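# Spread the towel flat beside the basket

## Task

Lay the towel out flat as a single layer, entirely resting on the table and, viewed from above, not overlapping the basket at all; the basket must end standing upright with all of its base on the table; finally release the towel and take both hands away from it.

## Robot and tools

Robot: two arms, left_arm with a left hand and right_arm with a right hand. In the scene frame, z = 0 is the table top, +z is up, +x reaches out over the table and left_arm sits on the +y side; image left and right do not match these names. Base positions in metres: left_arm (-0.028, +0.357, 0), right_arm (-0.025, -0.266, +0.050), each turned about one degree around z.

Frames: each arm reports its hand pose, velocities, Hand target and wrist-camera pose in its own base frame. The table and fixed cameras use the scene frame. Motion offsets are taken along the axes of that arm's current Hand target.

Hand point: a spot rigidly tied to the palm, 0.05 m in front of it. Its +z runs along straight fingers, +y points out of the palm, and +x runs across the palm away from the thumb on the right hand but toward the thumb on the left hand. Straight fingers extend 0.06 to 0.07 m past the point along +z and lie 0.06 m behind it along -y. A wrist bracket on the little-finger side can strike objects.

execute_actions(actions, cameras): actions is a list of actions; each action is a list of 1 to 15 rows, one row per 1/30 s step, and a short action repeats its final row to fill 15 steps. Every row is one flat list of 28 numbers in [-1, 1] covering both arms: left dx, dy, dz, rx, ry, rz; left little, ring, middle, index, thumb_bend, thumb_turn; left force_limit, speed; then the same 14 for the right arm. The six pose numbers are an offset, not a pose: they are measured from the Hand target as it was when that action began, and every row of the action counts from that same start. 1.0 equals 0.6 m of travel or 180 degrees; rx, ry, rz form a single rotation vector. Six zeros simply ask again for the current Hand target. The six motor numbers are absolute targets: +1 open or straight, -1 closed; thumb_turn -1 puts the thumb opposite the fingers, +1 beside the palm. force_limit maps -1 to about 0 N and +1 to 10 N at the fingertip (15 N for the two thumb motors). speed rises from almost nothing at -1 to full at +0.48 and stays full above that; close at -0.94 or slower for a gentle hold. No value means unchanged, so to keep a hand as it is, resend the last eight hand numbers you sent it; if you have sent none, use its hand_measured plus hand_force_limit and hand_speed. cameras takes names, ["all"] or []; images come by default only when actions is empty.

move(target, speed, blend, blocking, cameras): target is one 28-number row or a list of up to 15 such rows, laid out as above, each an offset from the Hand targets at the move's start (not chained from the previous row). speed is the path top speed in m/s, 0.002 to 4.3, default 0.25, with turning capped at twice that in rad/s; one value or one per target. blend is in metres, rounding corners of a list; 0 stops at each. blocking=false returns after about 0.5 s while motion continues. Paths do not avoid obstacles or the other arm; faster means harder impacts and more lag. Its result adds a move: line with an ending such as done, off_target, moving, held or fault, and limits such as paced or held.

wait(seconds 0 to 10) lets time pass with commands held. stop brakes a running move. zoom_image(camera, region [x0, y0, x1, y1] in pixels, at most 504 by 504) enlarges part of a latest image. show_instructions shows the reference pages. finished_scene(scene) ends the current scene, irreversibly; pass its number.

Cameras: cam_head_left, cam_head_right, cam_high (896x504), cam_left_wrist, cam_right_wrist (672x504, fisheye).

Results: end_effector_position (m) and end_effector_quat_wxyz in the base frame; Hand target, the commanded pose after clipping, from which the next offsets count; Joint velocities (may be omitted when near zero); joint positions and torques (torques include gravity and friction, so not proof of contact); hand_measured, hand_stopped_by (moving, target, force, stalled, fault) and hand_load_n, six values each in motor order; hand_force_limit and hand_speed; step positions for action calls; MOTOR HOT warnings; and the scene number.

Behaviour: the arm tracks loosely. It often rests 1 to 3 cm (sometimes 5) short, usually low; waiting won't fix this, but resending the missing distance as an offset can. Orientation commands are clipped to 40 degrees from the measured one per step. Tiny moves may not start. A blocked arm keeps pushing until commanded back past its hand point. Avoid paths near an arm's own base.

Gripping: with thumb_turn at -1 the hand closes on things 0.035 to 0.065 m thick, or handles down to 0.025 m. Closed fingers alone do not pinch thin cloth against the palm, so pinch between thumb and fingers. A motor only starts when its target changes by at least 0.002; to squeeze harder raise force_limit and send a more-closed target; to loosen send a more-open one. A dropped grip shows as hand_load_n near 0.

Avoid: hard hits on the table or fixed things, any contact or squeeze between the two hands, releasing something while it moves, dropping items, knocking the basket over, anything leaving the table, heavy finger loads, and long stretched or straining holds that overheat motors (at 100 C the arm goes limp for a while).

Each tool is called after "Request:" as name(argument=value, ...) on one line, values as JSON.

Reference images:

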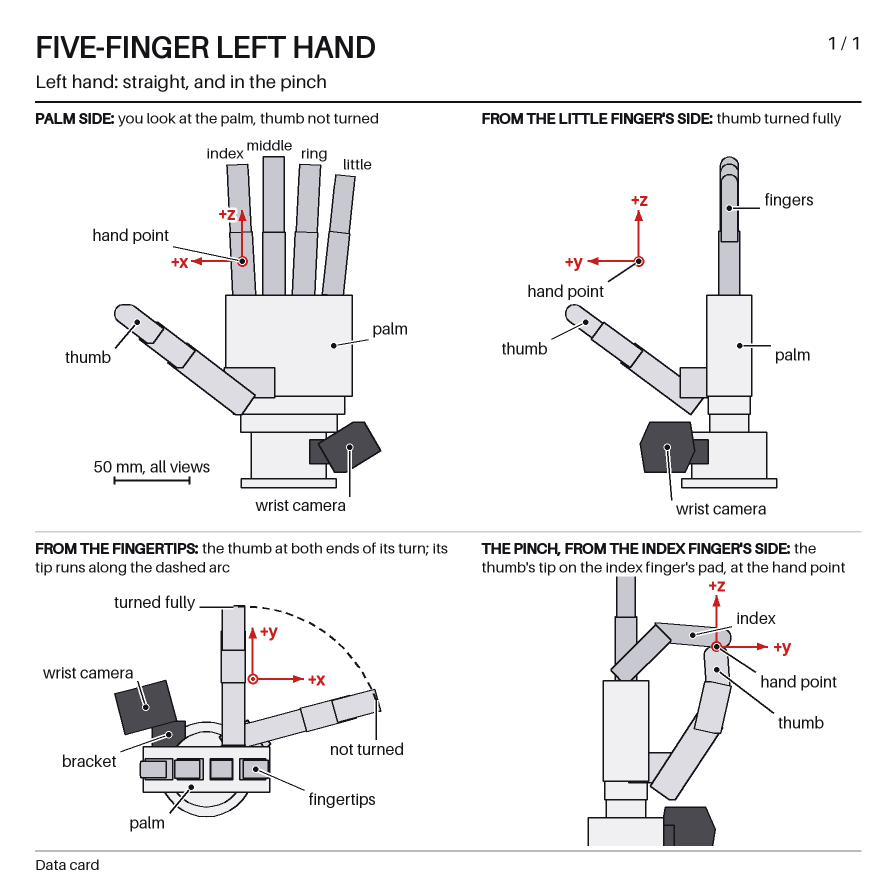

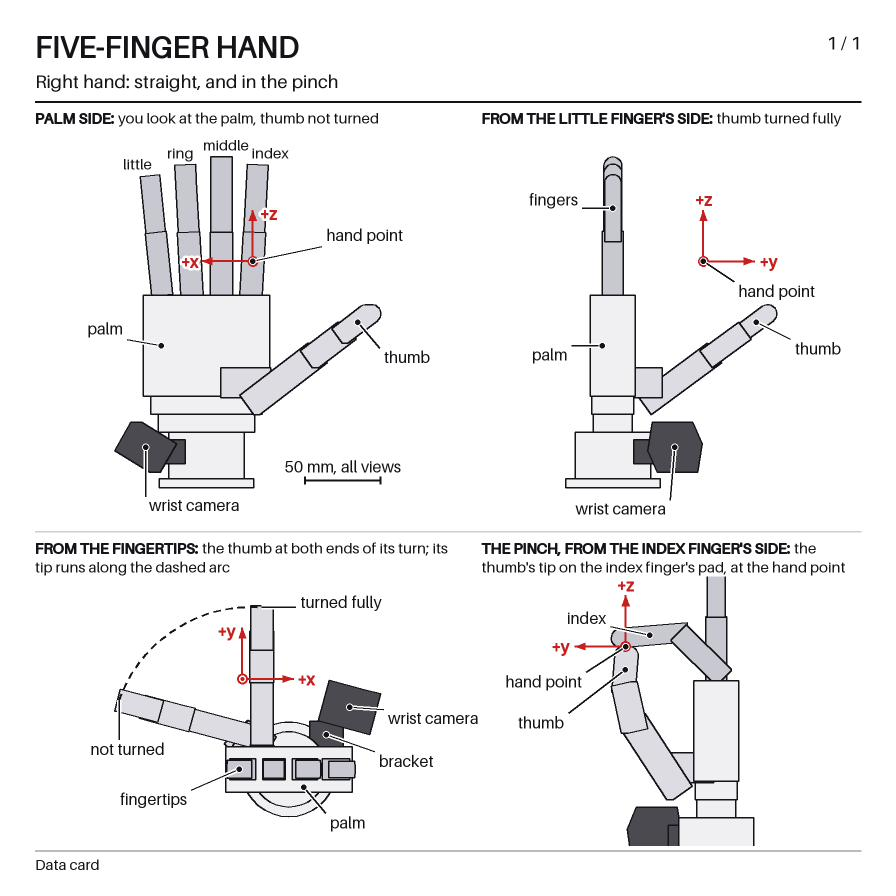

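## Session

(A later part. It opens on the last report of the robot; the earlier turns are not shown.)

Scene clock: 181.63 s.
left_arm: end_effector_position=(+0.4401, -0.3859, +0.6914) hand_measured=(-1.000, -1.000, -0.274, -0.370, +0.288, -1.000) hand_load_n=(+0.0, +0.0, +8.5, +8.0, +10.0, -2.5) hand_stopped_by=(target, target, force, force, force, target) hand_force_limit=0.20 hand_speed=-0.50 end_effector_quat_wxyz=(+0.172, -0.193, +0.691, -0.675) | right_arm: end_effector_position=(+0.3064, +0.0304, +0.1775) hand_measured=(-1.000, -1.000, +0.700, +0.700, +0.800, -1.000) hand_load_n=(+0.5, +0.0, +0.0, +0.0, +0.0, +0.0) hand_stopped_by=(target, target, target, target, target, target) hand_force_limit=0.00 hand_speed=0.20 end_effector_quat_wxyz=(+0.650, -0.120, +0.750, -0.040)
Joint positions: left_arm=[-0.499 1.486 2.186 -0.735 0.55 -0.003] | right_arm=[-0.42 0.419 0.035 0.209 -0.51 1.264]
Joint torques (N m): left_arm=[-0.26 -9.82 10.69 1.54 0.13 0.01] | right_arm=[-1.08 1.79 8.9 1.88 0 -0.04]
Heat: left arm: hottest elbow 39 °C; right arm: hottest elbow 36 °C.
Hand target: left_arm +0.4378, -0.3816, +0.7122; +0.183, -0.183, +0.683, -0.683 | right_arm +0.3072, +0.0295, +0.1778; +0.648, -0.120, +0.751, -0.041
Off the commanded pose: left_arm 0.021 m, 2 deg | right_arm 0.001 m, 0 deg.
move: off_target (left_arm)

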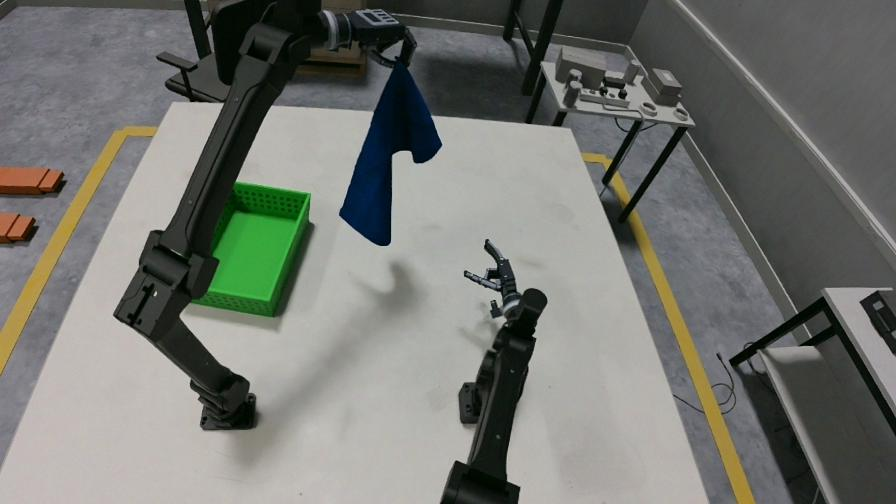

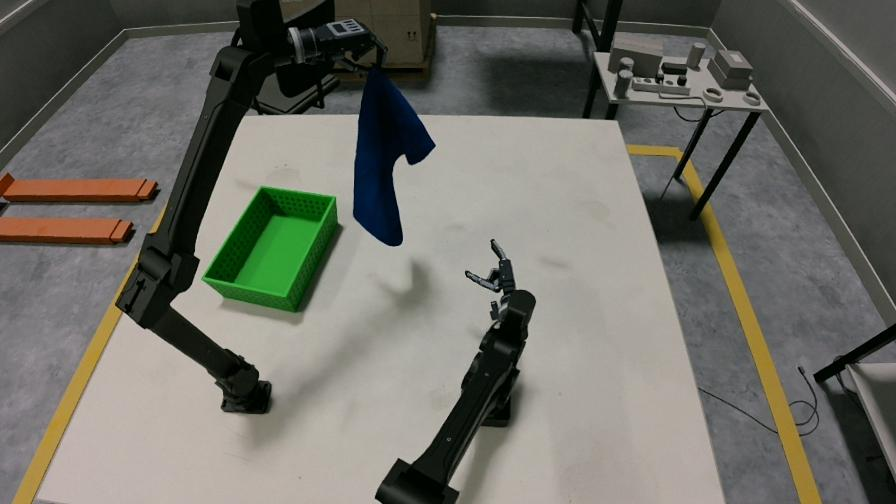

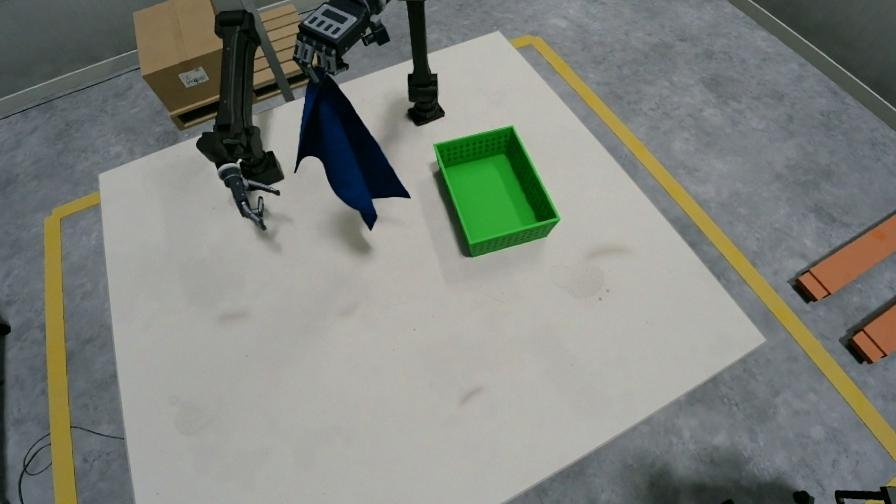

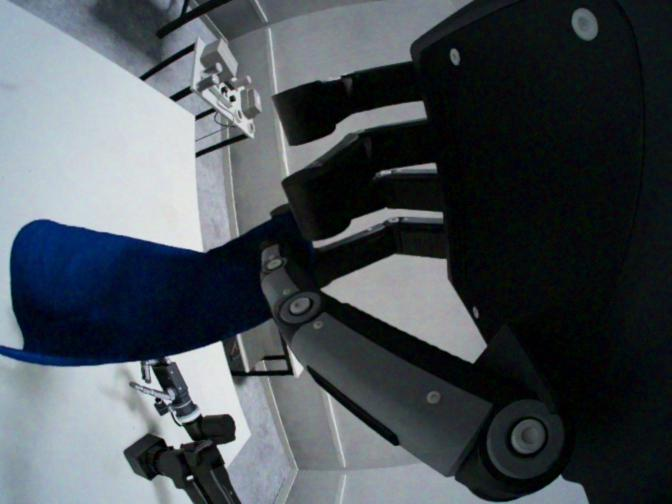

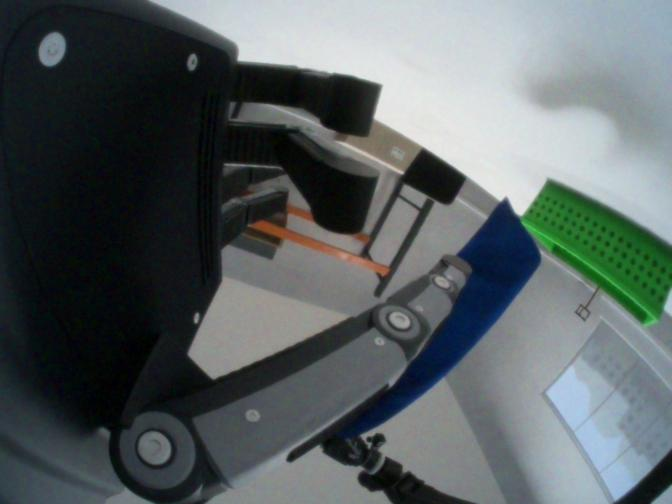

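Request:
move(target=[-0.05,0,-0.087,0,0.19,0,-1,-1,-0.7,-0.7,0.25,-1,0.2,-0.5,-0.322,-0.093,-0.016,-0.2705,0.0741,-0.0241,-1,-1,0.7,0.7,0.8,-1,0.0,0.2], speed=0.12, cameras=["all"])

Request:
zoom_image(camera="cam_head_left", region=[330, 90, 490, 290])

Request:
zoom_image(camera="cam_high", region=[220, 20, 420, 260])

Scene clock: 194.97 s.
left_arm: end_effector_position=(+0.4381, -0.3251, +0.7041) hand_measured=(-1.000, -1.000, -0.274, -0.370, +0.288, -1.000) hand_load_n=(+0.0, +0.0, +8.0, +8.5, +10.0, -2.5) hand_stopped_by=(target, target, force, force, force, target) hand_force_limit=0.20 hand_speed=-0.50 end_effector_quat_wxyz=(-0.030, +0.024, +0.706, -0.707) | right_arm: end_effector_position=(+0.3234, +0.0217, +0.3627) hand_measured=(-1.000, -1.000, +0.700, +0.700, +0.800, -1.000) hand_load_n=(+0.0, +0.0, +0.0, +0.0, +0.0, +0.0) hand_stopped_by=(target, target, target, target, target, target) hand_force_limit=0.00 hand_speed=0.20 end_effector_quat_wxyz=(+0.443, -0.381, +0.772, +0.248)
Joint positions: left_arm=[-0.269 1.77 2.574 -0.8 1.378 -0.013] | right_arm=[-0.553 1.138 1.133 -1.478 -1.064 0.151]
Joint torques (N m): left_arm=[0.44 -11.93 9.36 1.11 0.14 -0.14] | right_arm=[-0.21 -7.77 12.45 0.13 -0.49 -0.16]
Heat: left arm: hottest elbow 40 °C; right arm: hottest elbow 37 °C.
Hand target: left_arm +0.4376, -0.3214, +0.7123; -0.026, +0.026, +0.707, -0.707 | right_arm +0.3301, +0.0199, +0.3777; +0.450, -0.398, +0.764, +0.234
Off the commanded pose: left_arm 0.009 m, 0 deg | right_arm 0.016 m, 3 deg.
move: off_target (right_arm)

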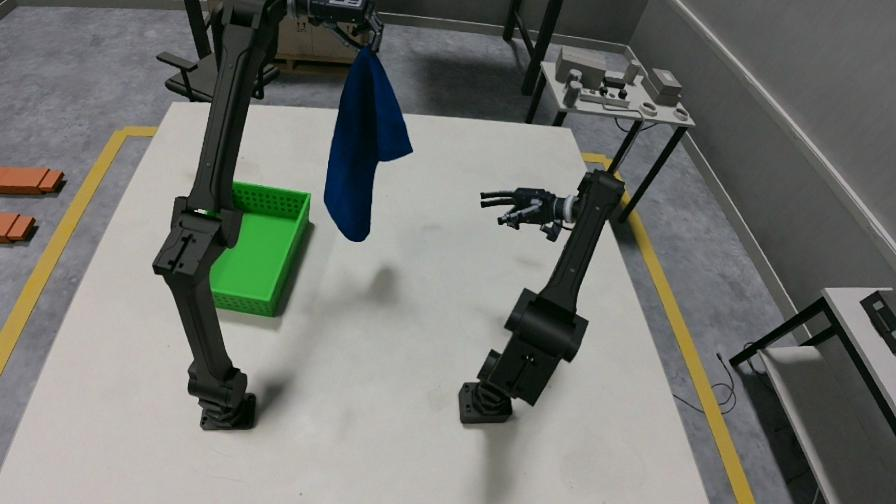

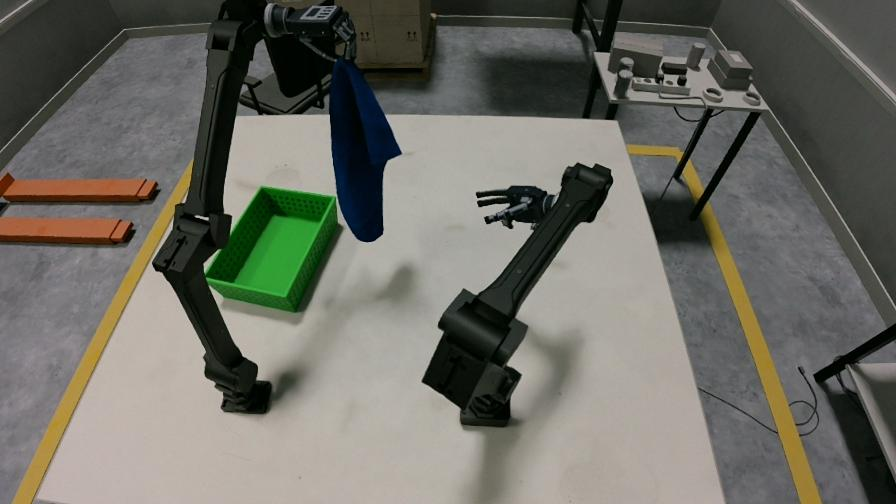

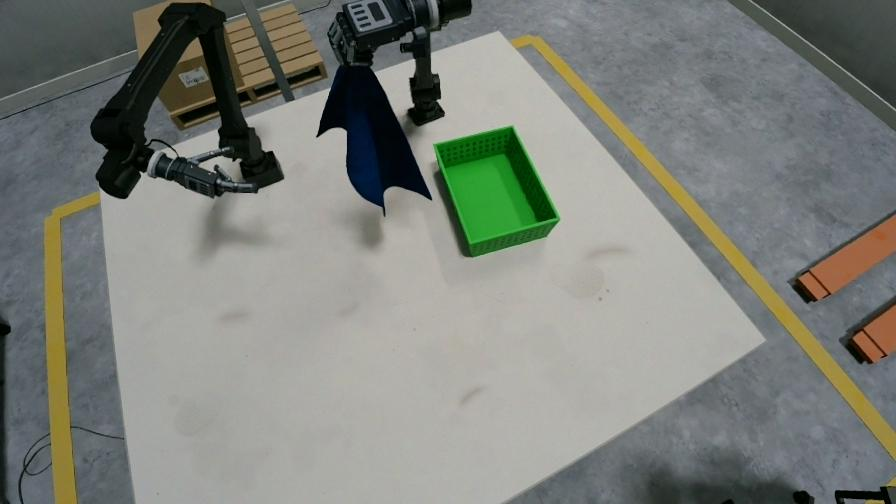

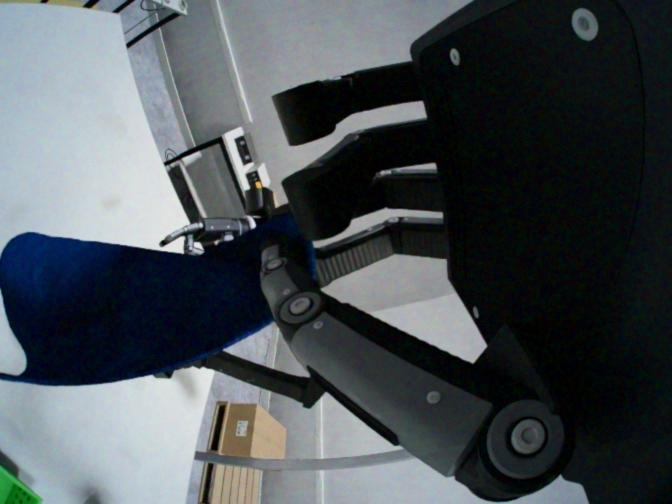

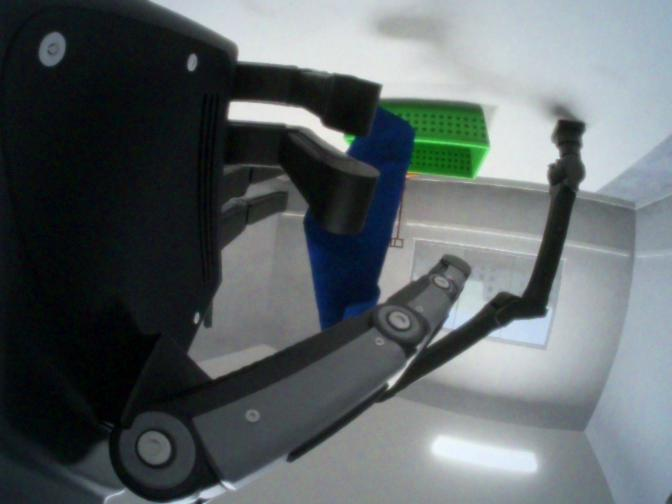

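Scaled by 2.520 from the camera's 896x504 image, which has a finer 1280x720 frame.

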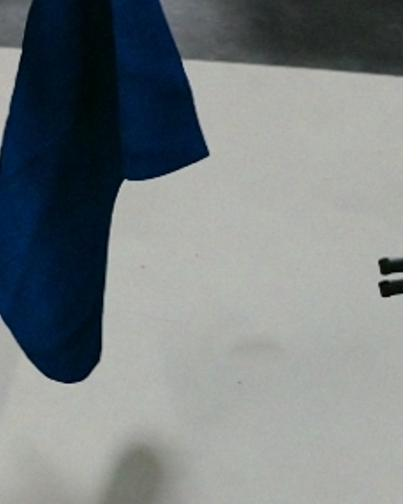

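Scaled by 2.100 from the camera's 896x504 image, which has a finer 1280x720 frame.

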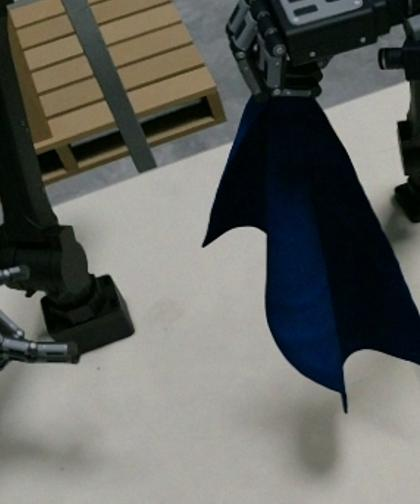

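Request:
move(target=[0,0,0,0,0,0,-1,-1,-0.7,-0.7,0.25,-1,0.2,-0.5,-0.244,0.084,0.098,-0.05,-0.0386,-0.024,-1,-1,0.7,0.7,0.8,-1,0.0,0.2], speed=0.12, cameras=["all"])

Request:
zoom_image(camera="cam_head_left", region=[330, 60, 530, 260])

Request:
zoom_image(camera="cam_high", region=[200, 20, 420, 240])

Scene clock: 200.57 s.
left_arm: end_effector_position=(+0.4387, -0.3253, +0.7035) hand_measured=(-1.000, -1.000, -0.274, -0.370, +0.288, -1.000) hand_load_n=(+0.0, +0.0, +8.5, +8.5, +10.0, -2.5) hand_stopped_by=(target, target, force, force, force, target) hand_force_limit=0.20 hand_speed=-0.50 end_effector_quat_wxyz=(-0.030, +0.023, +0.706, -0.707) | right_arm: end_effector_position=(+0.3550, +0.1476, +0.4528) hand_measured=(-1.000, -1.000, +0.700, +0.700, +0.800, -1.000) hand_load_n=(+0.0, +0.0, +0.0, +0.0, +0.0, +0.0) hand_stopped_by=(target, target, target, target, target, target) hand_force_limit=0.00 hand_speed=0.20 end_effector_quat_wxyz=(+0.452, -0.437, +0.710, +0.316)
Joint positions: left_arm=[-0.269 1.771 2.574 -0.8 1.378 -0.013] | right_arm=[-0.154 1.128 1.283 -1.19 -1.099 0.648]
Joint torques (N m): left_arm=[0.44 -12.28 9.51 1.01 0.09 -0.15] | right_arm=[-0.56 -9.41 12.71 1.84 -0.43 0.16]
Heat: left arm: hottest elbow 40 °C; right arm: hottest elbow 38 °C.
Hand target: left_arm +0.4376, -0.3214, +0.7124; -0.026, +0.026, +0.707, -0.707 | right_arm +0.3588, +0.1491, +0.4772; +0.472, -0.446, +0.699, +0.300
Off the commanded pose: left_arm 0.010 m, 1 deg | right_arm 0.025 m, 3 deg.
move: off_target (right_arm)

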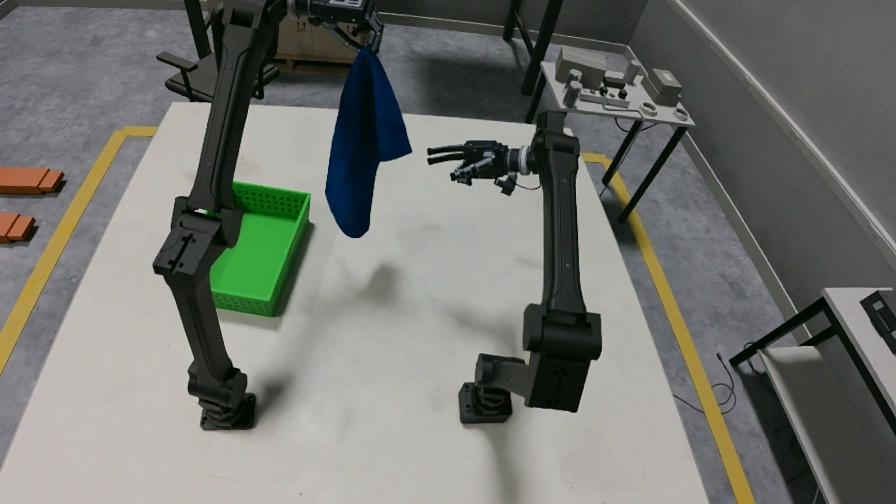

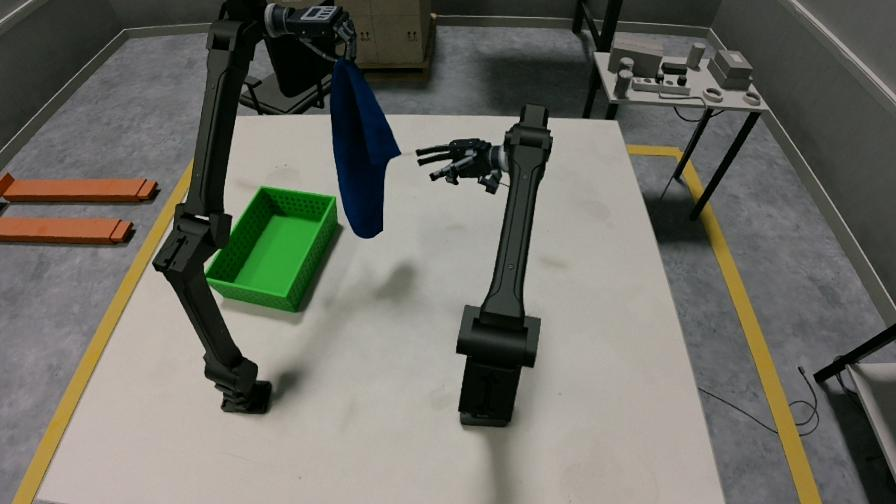

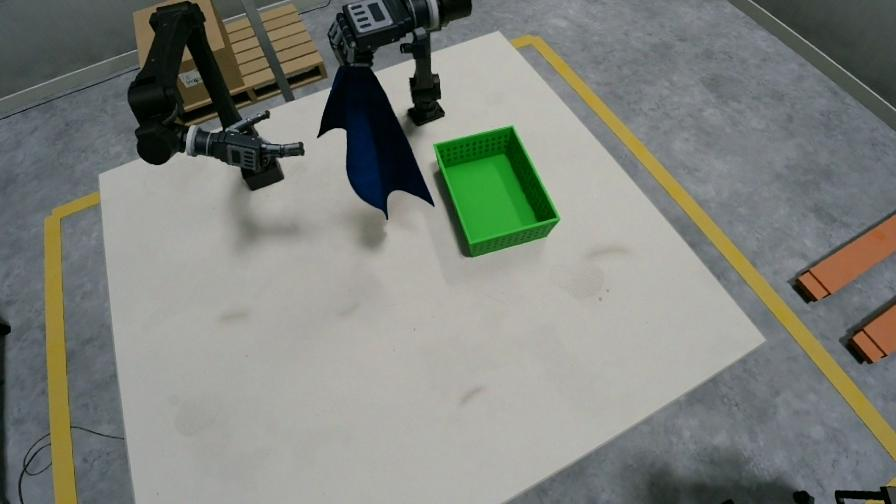

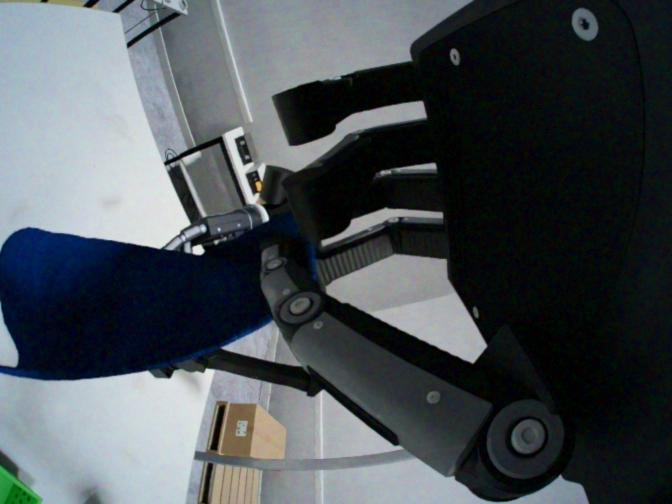

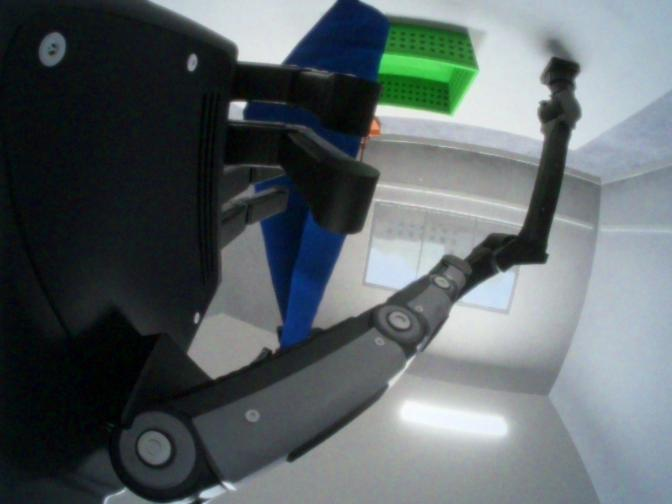

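Scaled by 2.520 from the camera's 896x504 image, which has a finer 1280x720 frame.

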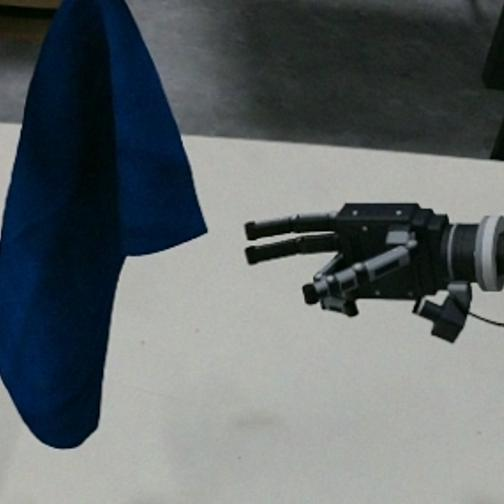

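Scaled by 2.291 from the camera's 896x504 image, which has a finer 1280x720 frame.

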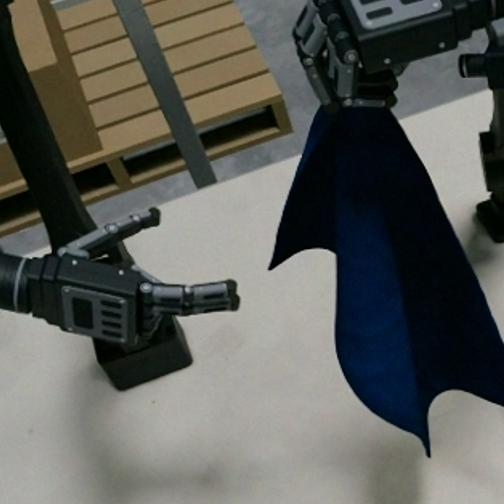

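Request:
move(target=[[0,0,0,0,0,0,-1,-1,-0.7,-0.7,0.25,-1,0.2,-0.5,-0.008,-0.045,0.02,0,0,0,-1,-1,0.7,0.7,0.8,-1,0.0,0.2],[0,0,0,0,0,0,-1,-1,-0.7,-0.7,0.25,-1,0.2,-0.5,-0.064,-0.007,0.163,0,0,0,-1,-1,0.7,0.7,0.8,-1,0.0,0.2]], speed=0.07, cameras=["all"])

Request:
zoom_image(camera="cam_head_left", region=[350, 90, 480, 220])

Request:
zoom_image(camera="cam_high", region=[240, 50, 400, 200])

Request:
zoom_image(camera="cam_right_wrist", region=[200, 0, 600, 350])

Scene clock: 205.47 s.
left_arm: end_effector_position=(+0.4387, -0.3253, +0.7035) hand_measured=(-1.000, -1.000, -0.274, -0.370, +0.288, -1.000) hand_load_n=(+0.0, +0.0, +8.5, +8.0, +10.0, -2.5) hand_stopped_by=(target, target, force, force, force, target) hand_force_limit=0.20 hand_speed=-0.50 end_effector_quat_wxyz=(-0.030, +0.023, +0.706, -0.707) | right_arm: end_effector_position=(+0.4018, +0.2401, +0.4672) hand_measured=(-1.000, -1.000, +0.700, +0.700, +0.800, -1.000) hand_load_n=(+0.0, +0.0, +0.5, +0.0, +0.0, -0.5) hand_stopped_by=(target, target, target, target, target, target) hand_force_limit=0.00 hand_speed=0.20 end_effector_quat_wxyz=(+0.463, -0.447, +0.703, +0.302)
Joint positions: left_arm=[-0.269 1.771 2.574 -0.8 1.378 -0.013] | right_arm=[0.11 1.19 1.33 -0.83 -0.913 1.004]
Joint torques (N m): left_arm=[-0.15 -12.28 9.44 1.06 0.09 -0.1] | right_arm=[-0.32 -9.99 10.26 2.28 -0.23 0.17]
Heat: left arm: hottest elbow 40 °C; right arm: hottest elbow 38 °C.
Hand target: left_arm +0.4376, -0.3214, +0.7124; -0.026, +0.026, +0.707, -0.707 | right_arm +0.4070, +0.2426, +0.4760; +0.472, -0.446, +0.699, +0.300
Off the commanded pose: left_arm 0.010 m, 1 deg | right_arm 0.011 m, 1 deg.
move: off_target (right_arm)

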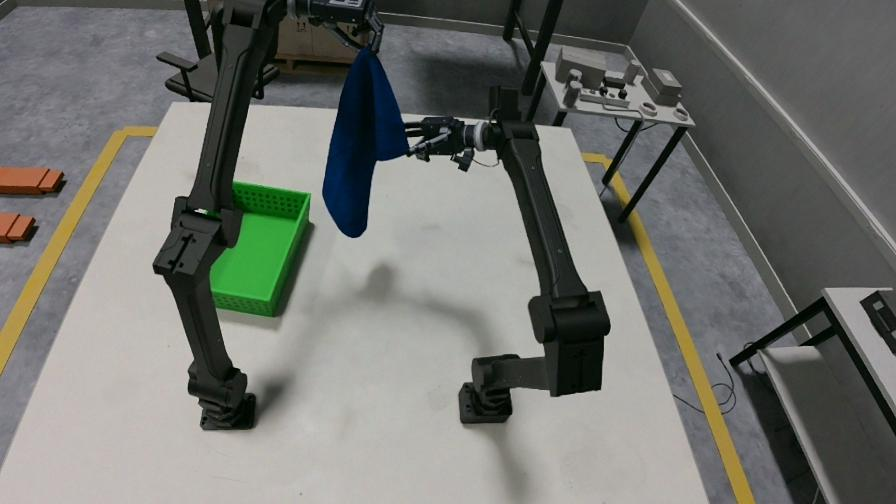

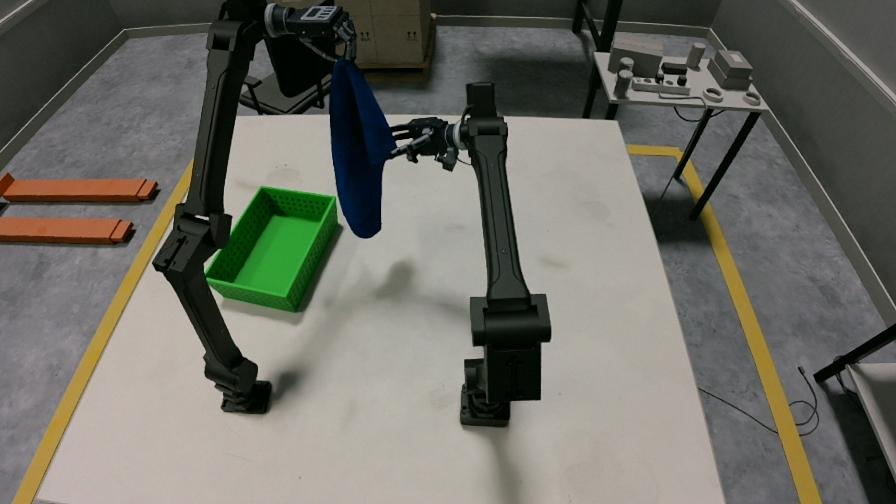

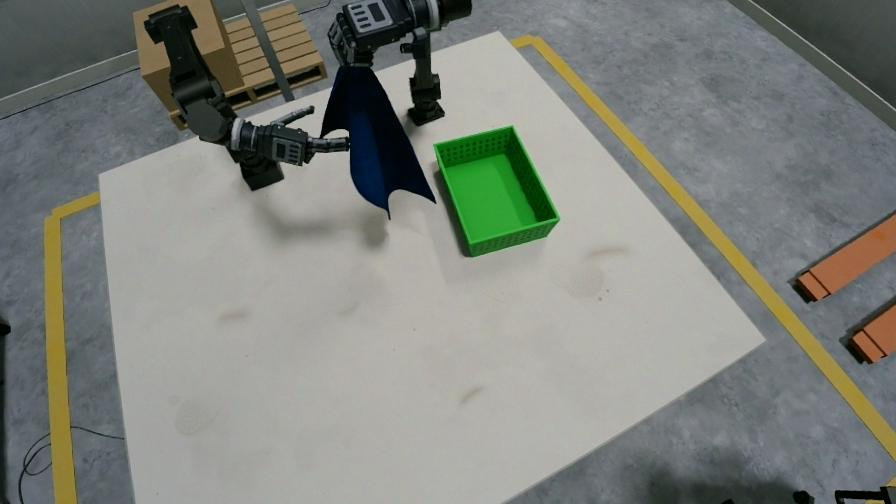

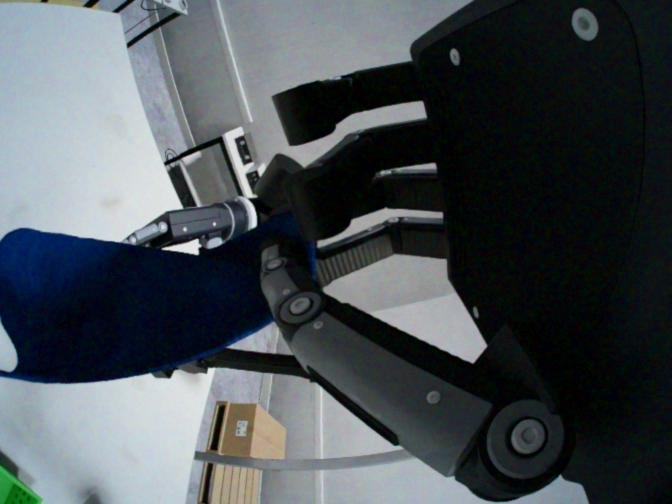

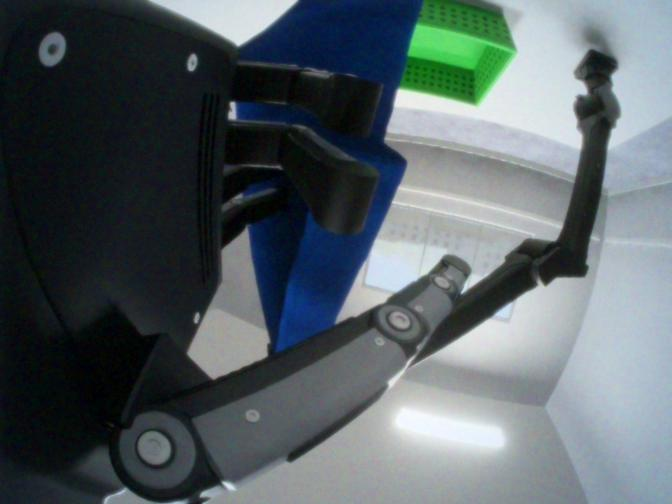

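Scaled by 3.877 from the camera's 896x504 image, which has a finer 1280x720 frame.

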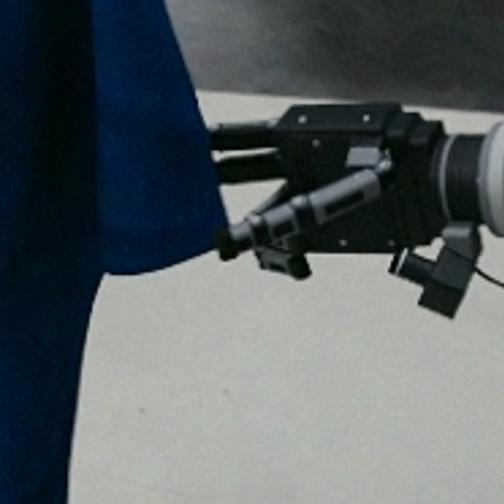

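Scaled by 3.150 from the camera's 896x504 image, which has a finer 1280x720 frame.

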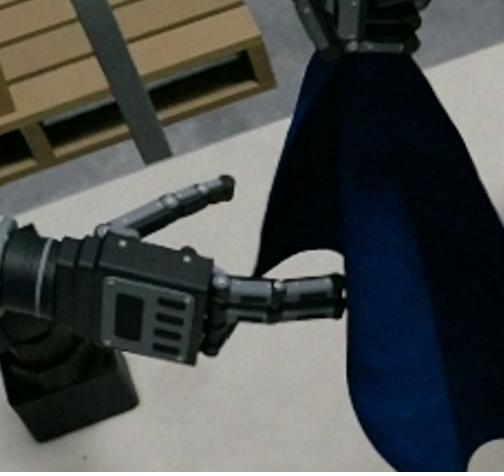

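Scaled by 1.260 from the camera's 672x504 image, which has a finer 960x720 frame.

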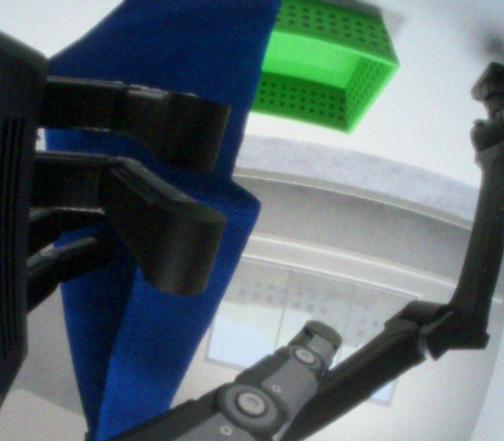

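Request:
move(target=[0,0,0,0,0,0,-1,-1,-0.7,-0.7,0.25,-1,0.2,-0.5,0.004,0.018,0.043,0,0,0,-1,-1,0.5,0.5,0.7,-1,0.0,0.2], speed=0.07, cameras=["cam_head_left","cam_head_right","cam_high","cam_right_wrist"])

Request:
zoom_image(camera="cam_head_left", region=[350, 90, 480, 220])

Request:
zoom_image(camera="cam_high", region=[240, 50, 400, 200])

Request:
zoom_image(camera="cam_right_wrist", region=[200, 0, 600, 350])

Scene clock: 208.37 s.
left_arm: end_effector_position=(+0.4387, -0.3253, +0.7035) hand_measured=(-1.000, -1.000, -0.274, -0.370, +0.288, -1.000) hand_load_n=(+0.0, +0.0, +8.5, +8.0, +10.0, -2.5) hand_stopped_by=(target, target, force, force, force, target) hand_force_limit=0.20 hand_speed=-0.50 end_effector_quat_wxyz=(-0.030, +0.023, +0.706, -0.707) | right_arm: end_effector_position=(+0.4032, +0.2655, +0.4670) hand_measured=(-1.000, -1.000, +0.500, +0.500, +0.700, -1.000) hand_load_n=(+0.0, +0.0, +0.0, +0.0, +0.0, -0.5) hand_stopped_by=(target, target, target, target, target, target) hand_force_limit=0.00 hand_speed=0.20 end_effector_quat_wxyz=(+0.472, -0.450, +0.698, +0.297)
Joint positions: left_arm=[-0.269 1.771 2.574 -0.8 1.378 -0.013] | right_arm=[0.176 1.19 1.316 -0.745 -0.86 1.065]
Joint torques (N m): left_arm=[0.56 -12.69 9.25 0.91 0.11 -0.1] | right_arm=[-0.09 -10.23 8.17 2.33 -0.17 0.19]
Heat: left arm: hottest elbow 40 °C; right arm: hottest elbow 38 °C.
Hand target: left_arm +0.4376, -0.3214, +0.7124; -0.026, +0.026, +0.707, -0.707 | right_arm +0.4068, +0.2681, +0.4641; +0.472, -0.446, +0.699, +0.300
Off the commanded pose: left_arm 0.010 m, 1 deg | right_arm 0.005 m, 1 deg.
move: done
Images, in order (width x height): cam_head_left 896x504, cam_head_right 896x504, cam_high 896x504, cam_right_wrist 672x504.

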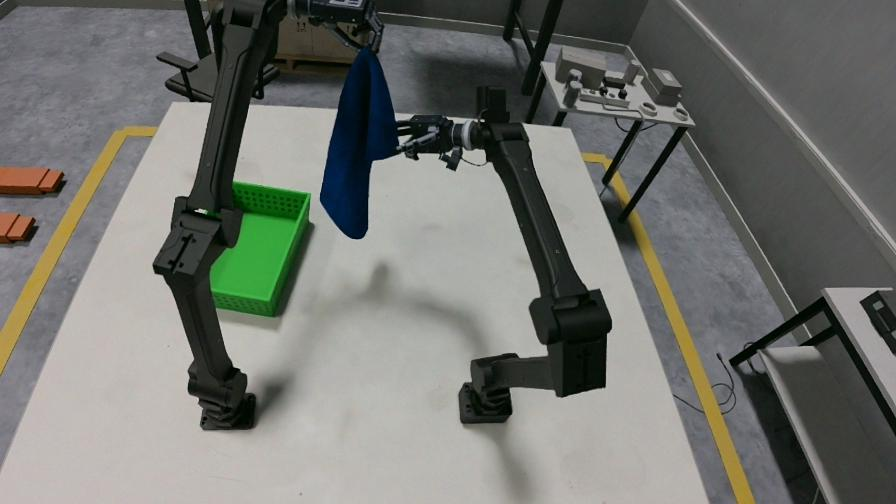

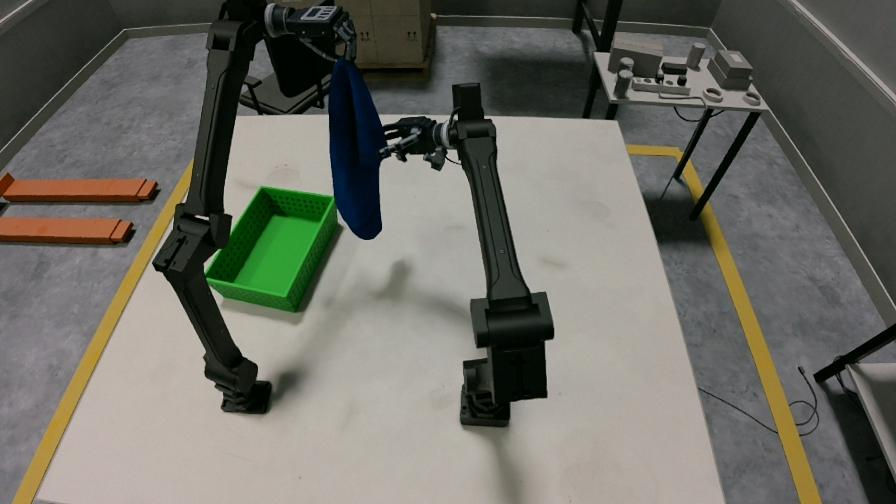

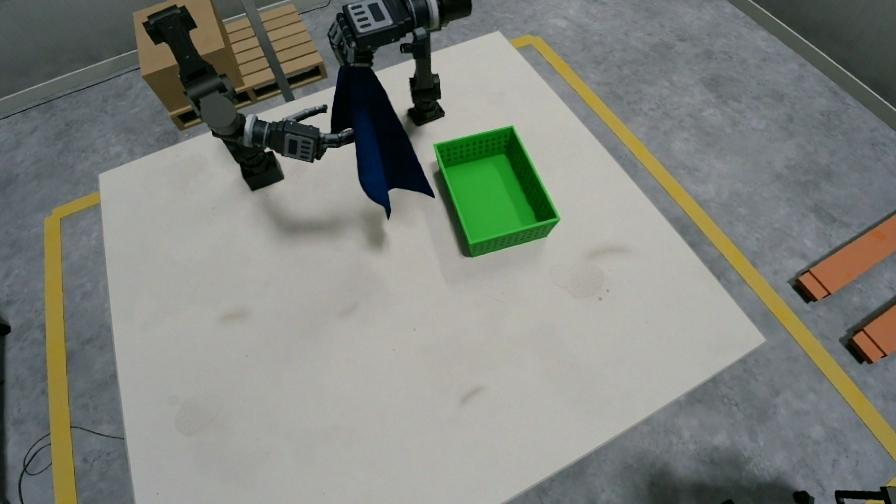

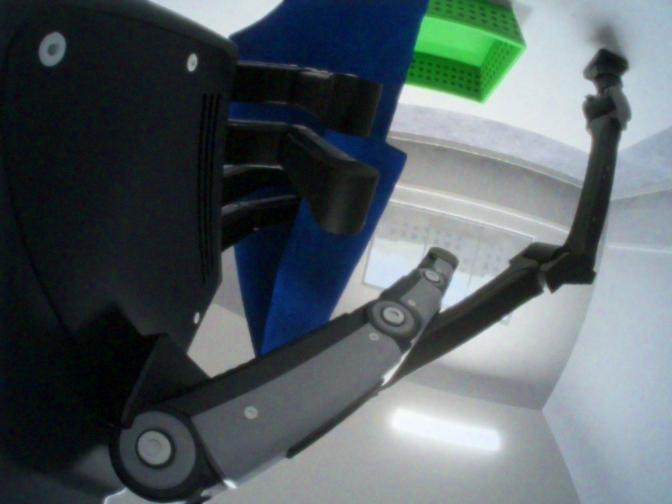

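Scaled by 3.877 from the camera's 896x504 image, which has a finer 1280x720 frame.

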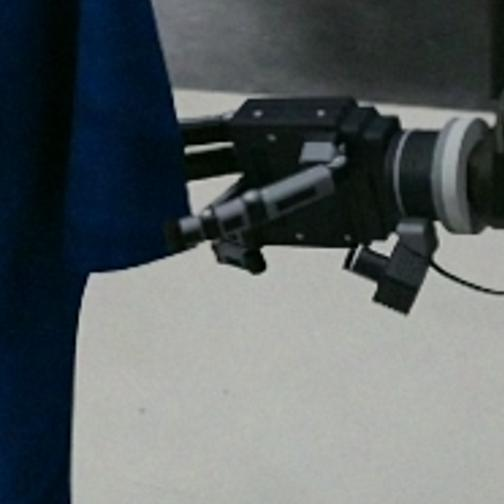

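Scaled by 3.150 from the camera's 896x504 image, which has a finer 1280x720 frame.

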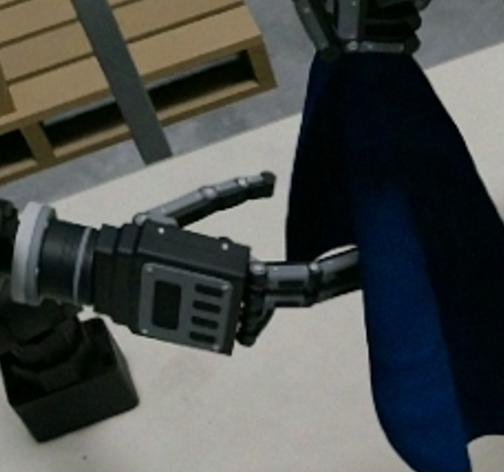

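Scaled by 1.260 from the camera's 672x504 image, which has a finer 960x720 frame.

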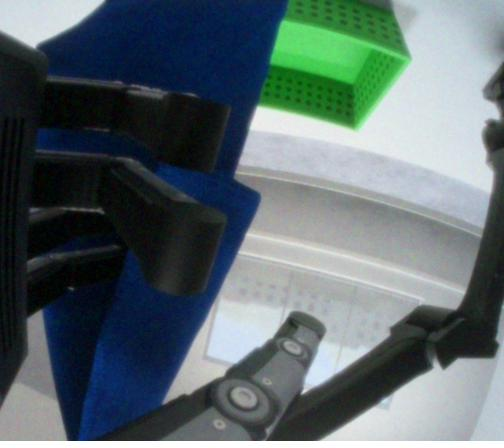

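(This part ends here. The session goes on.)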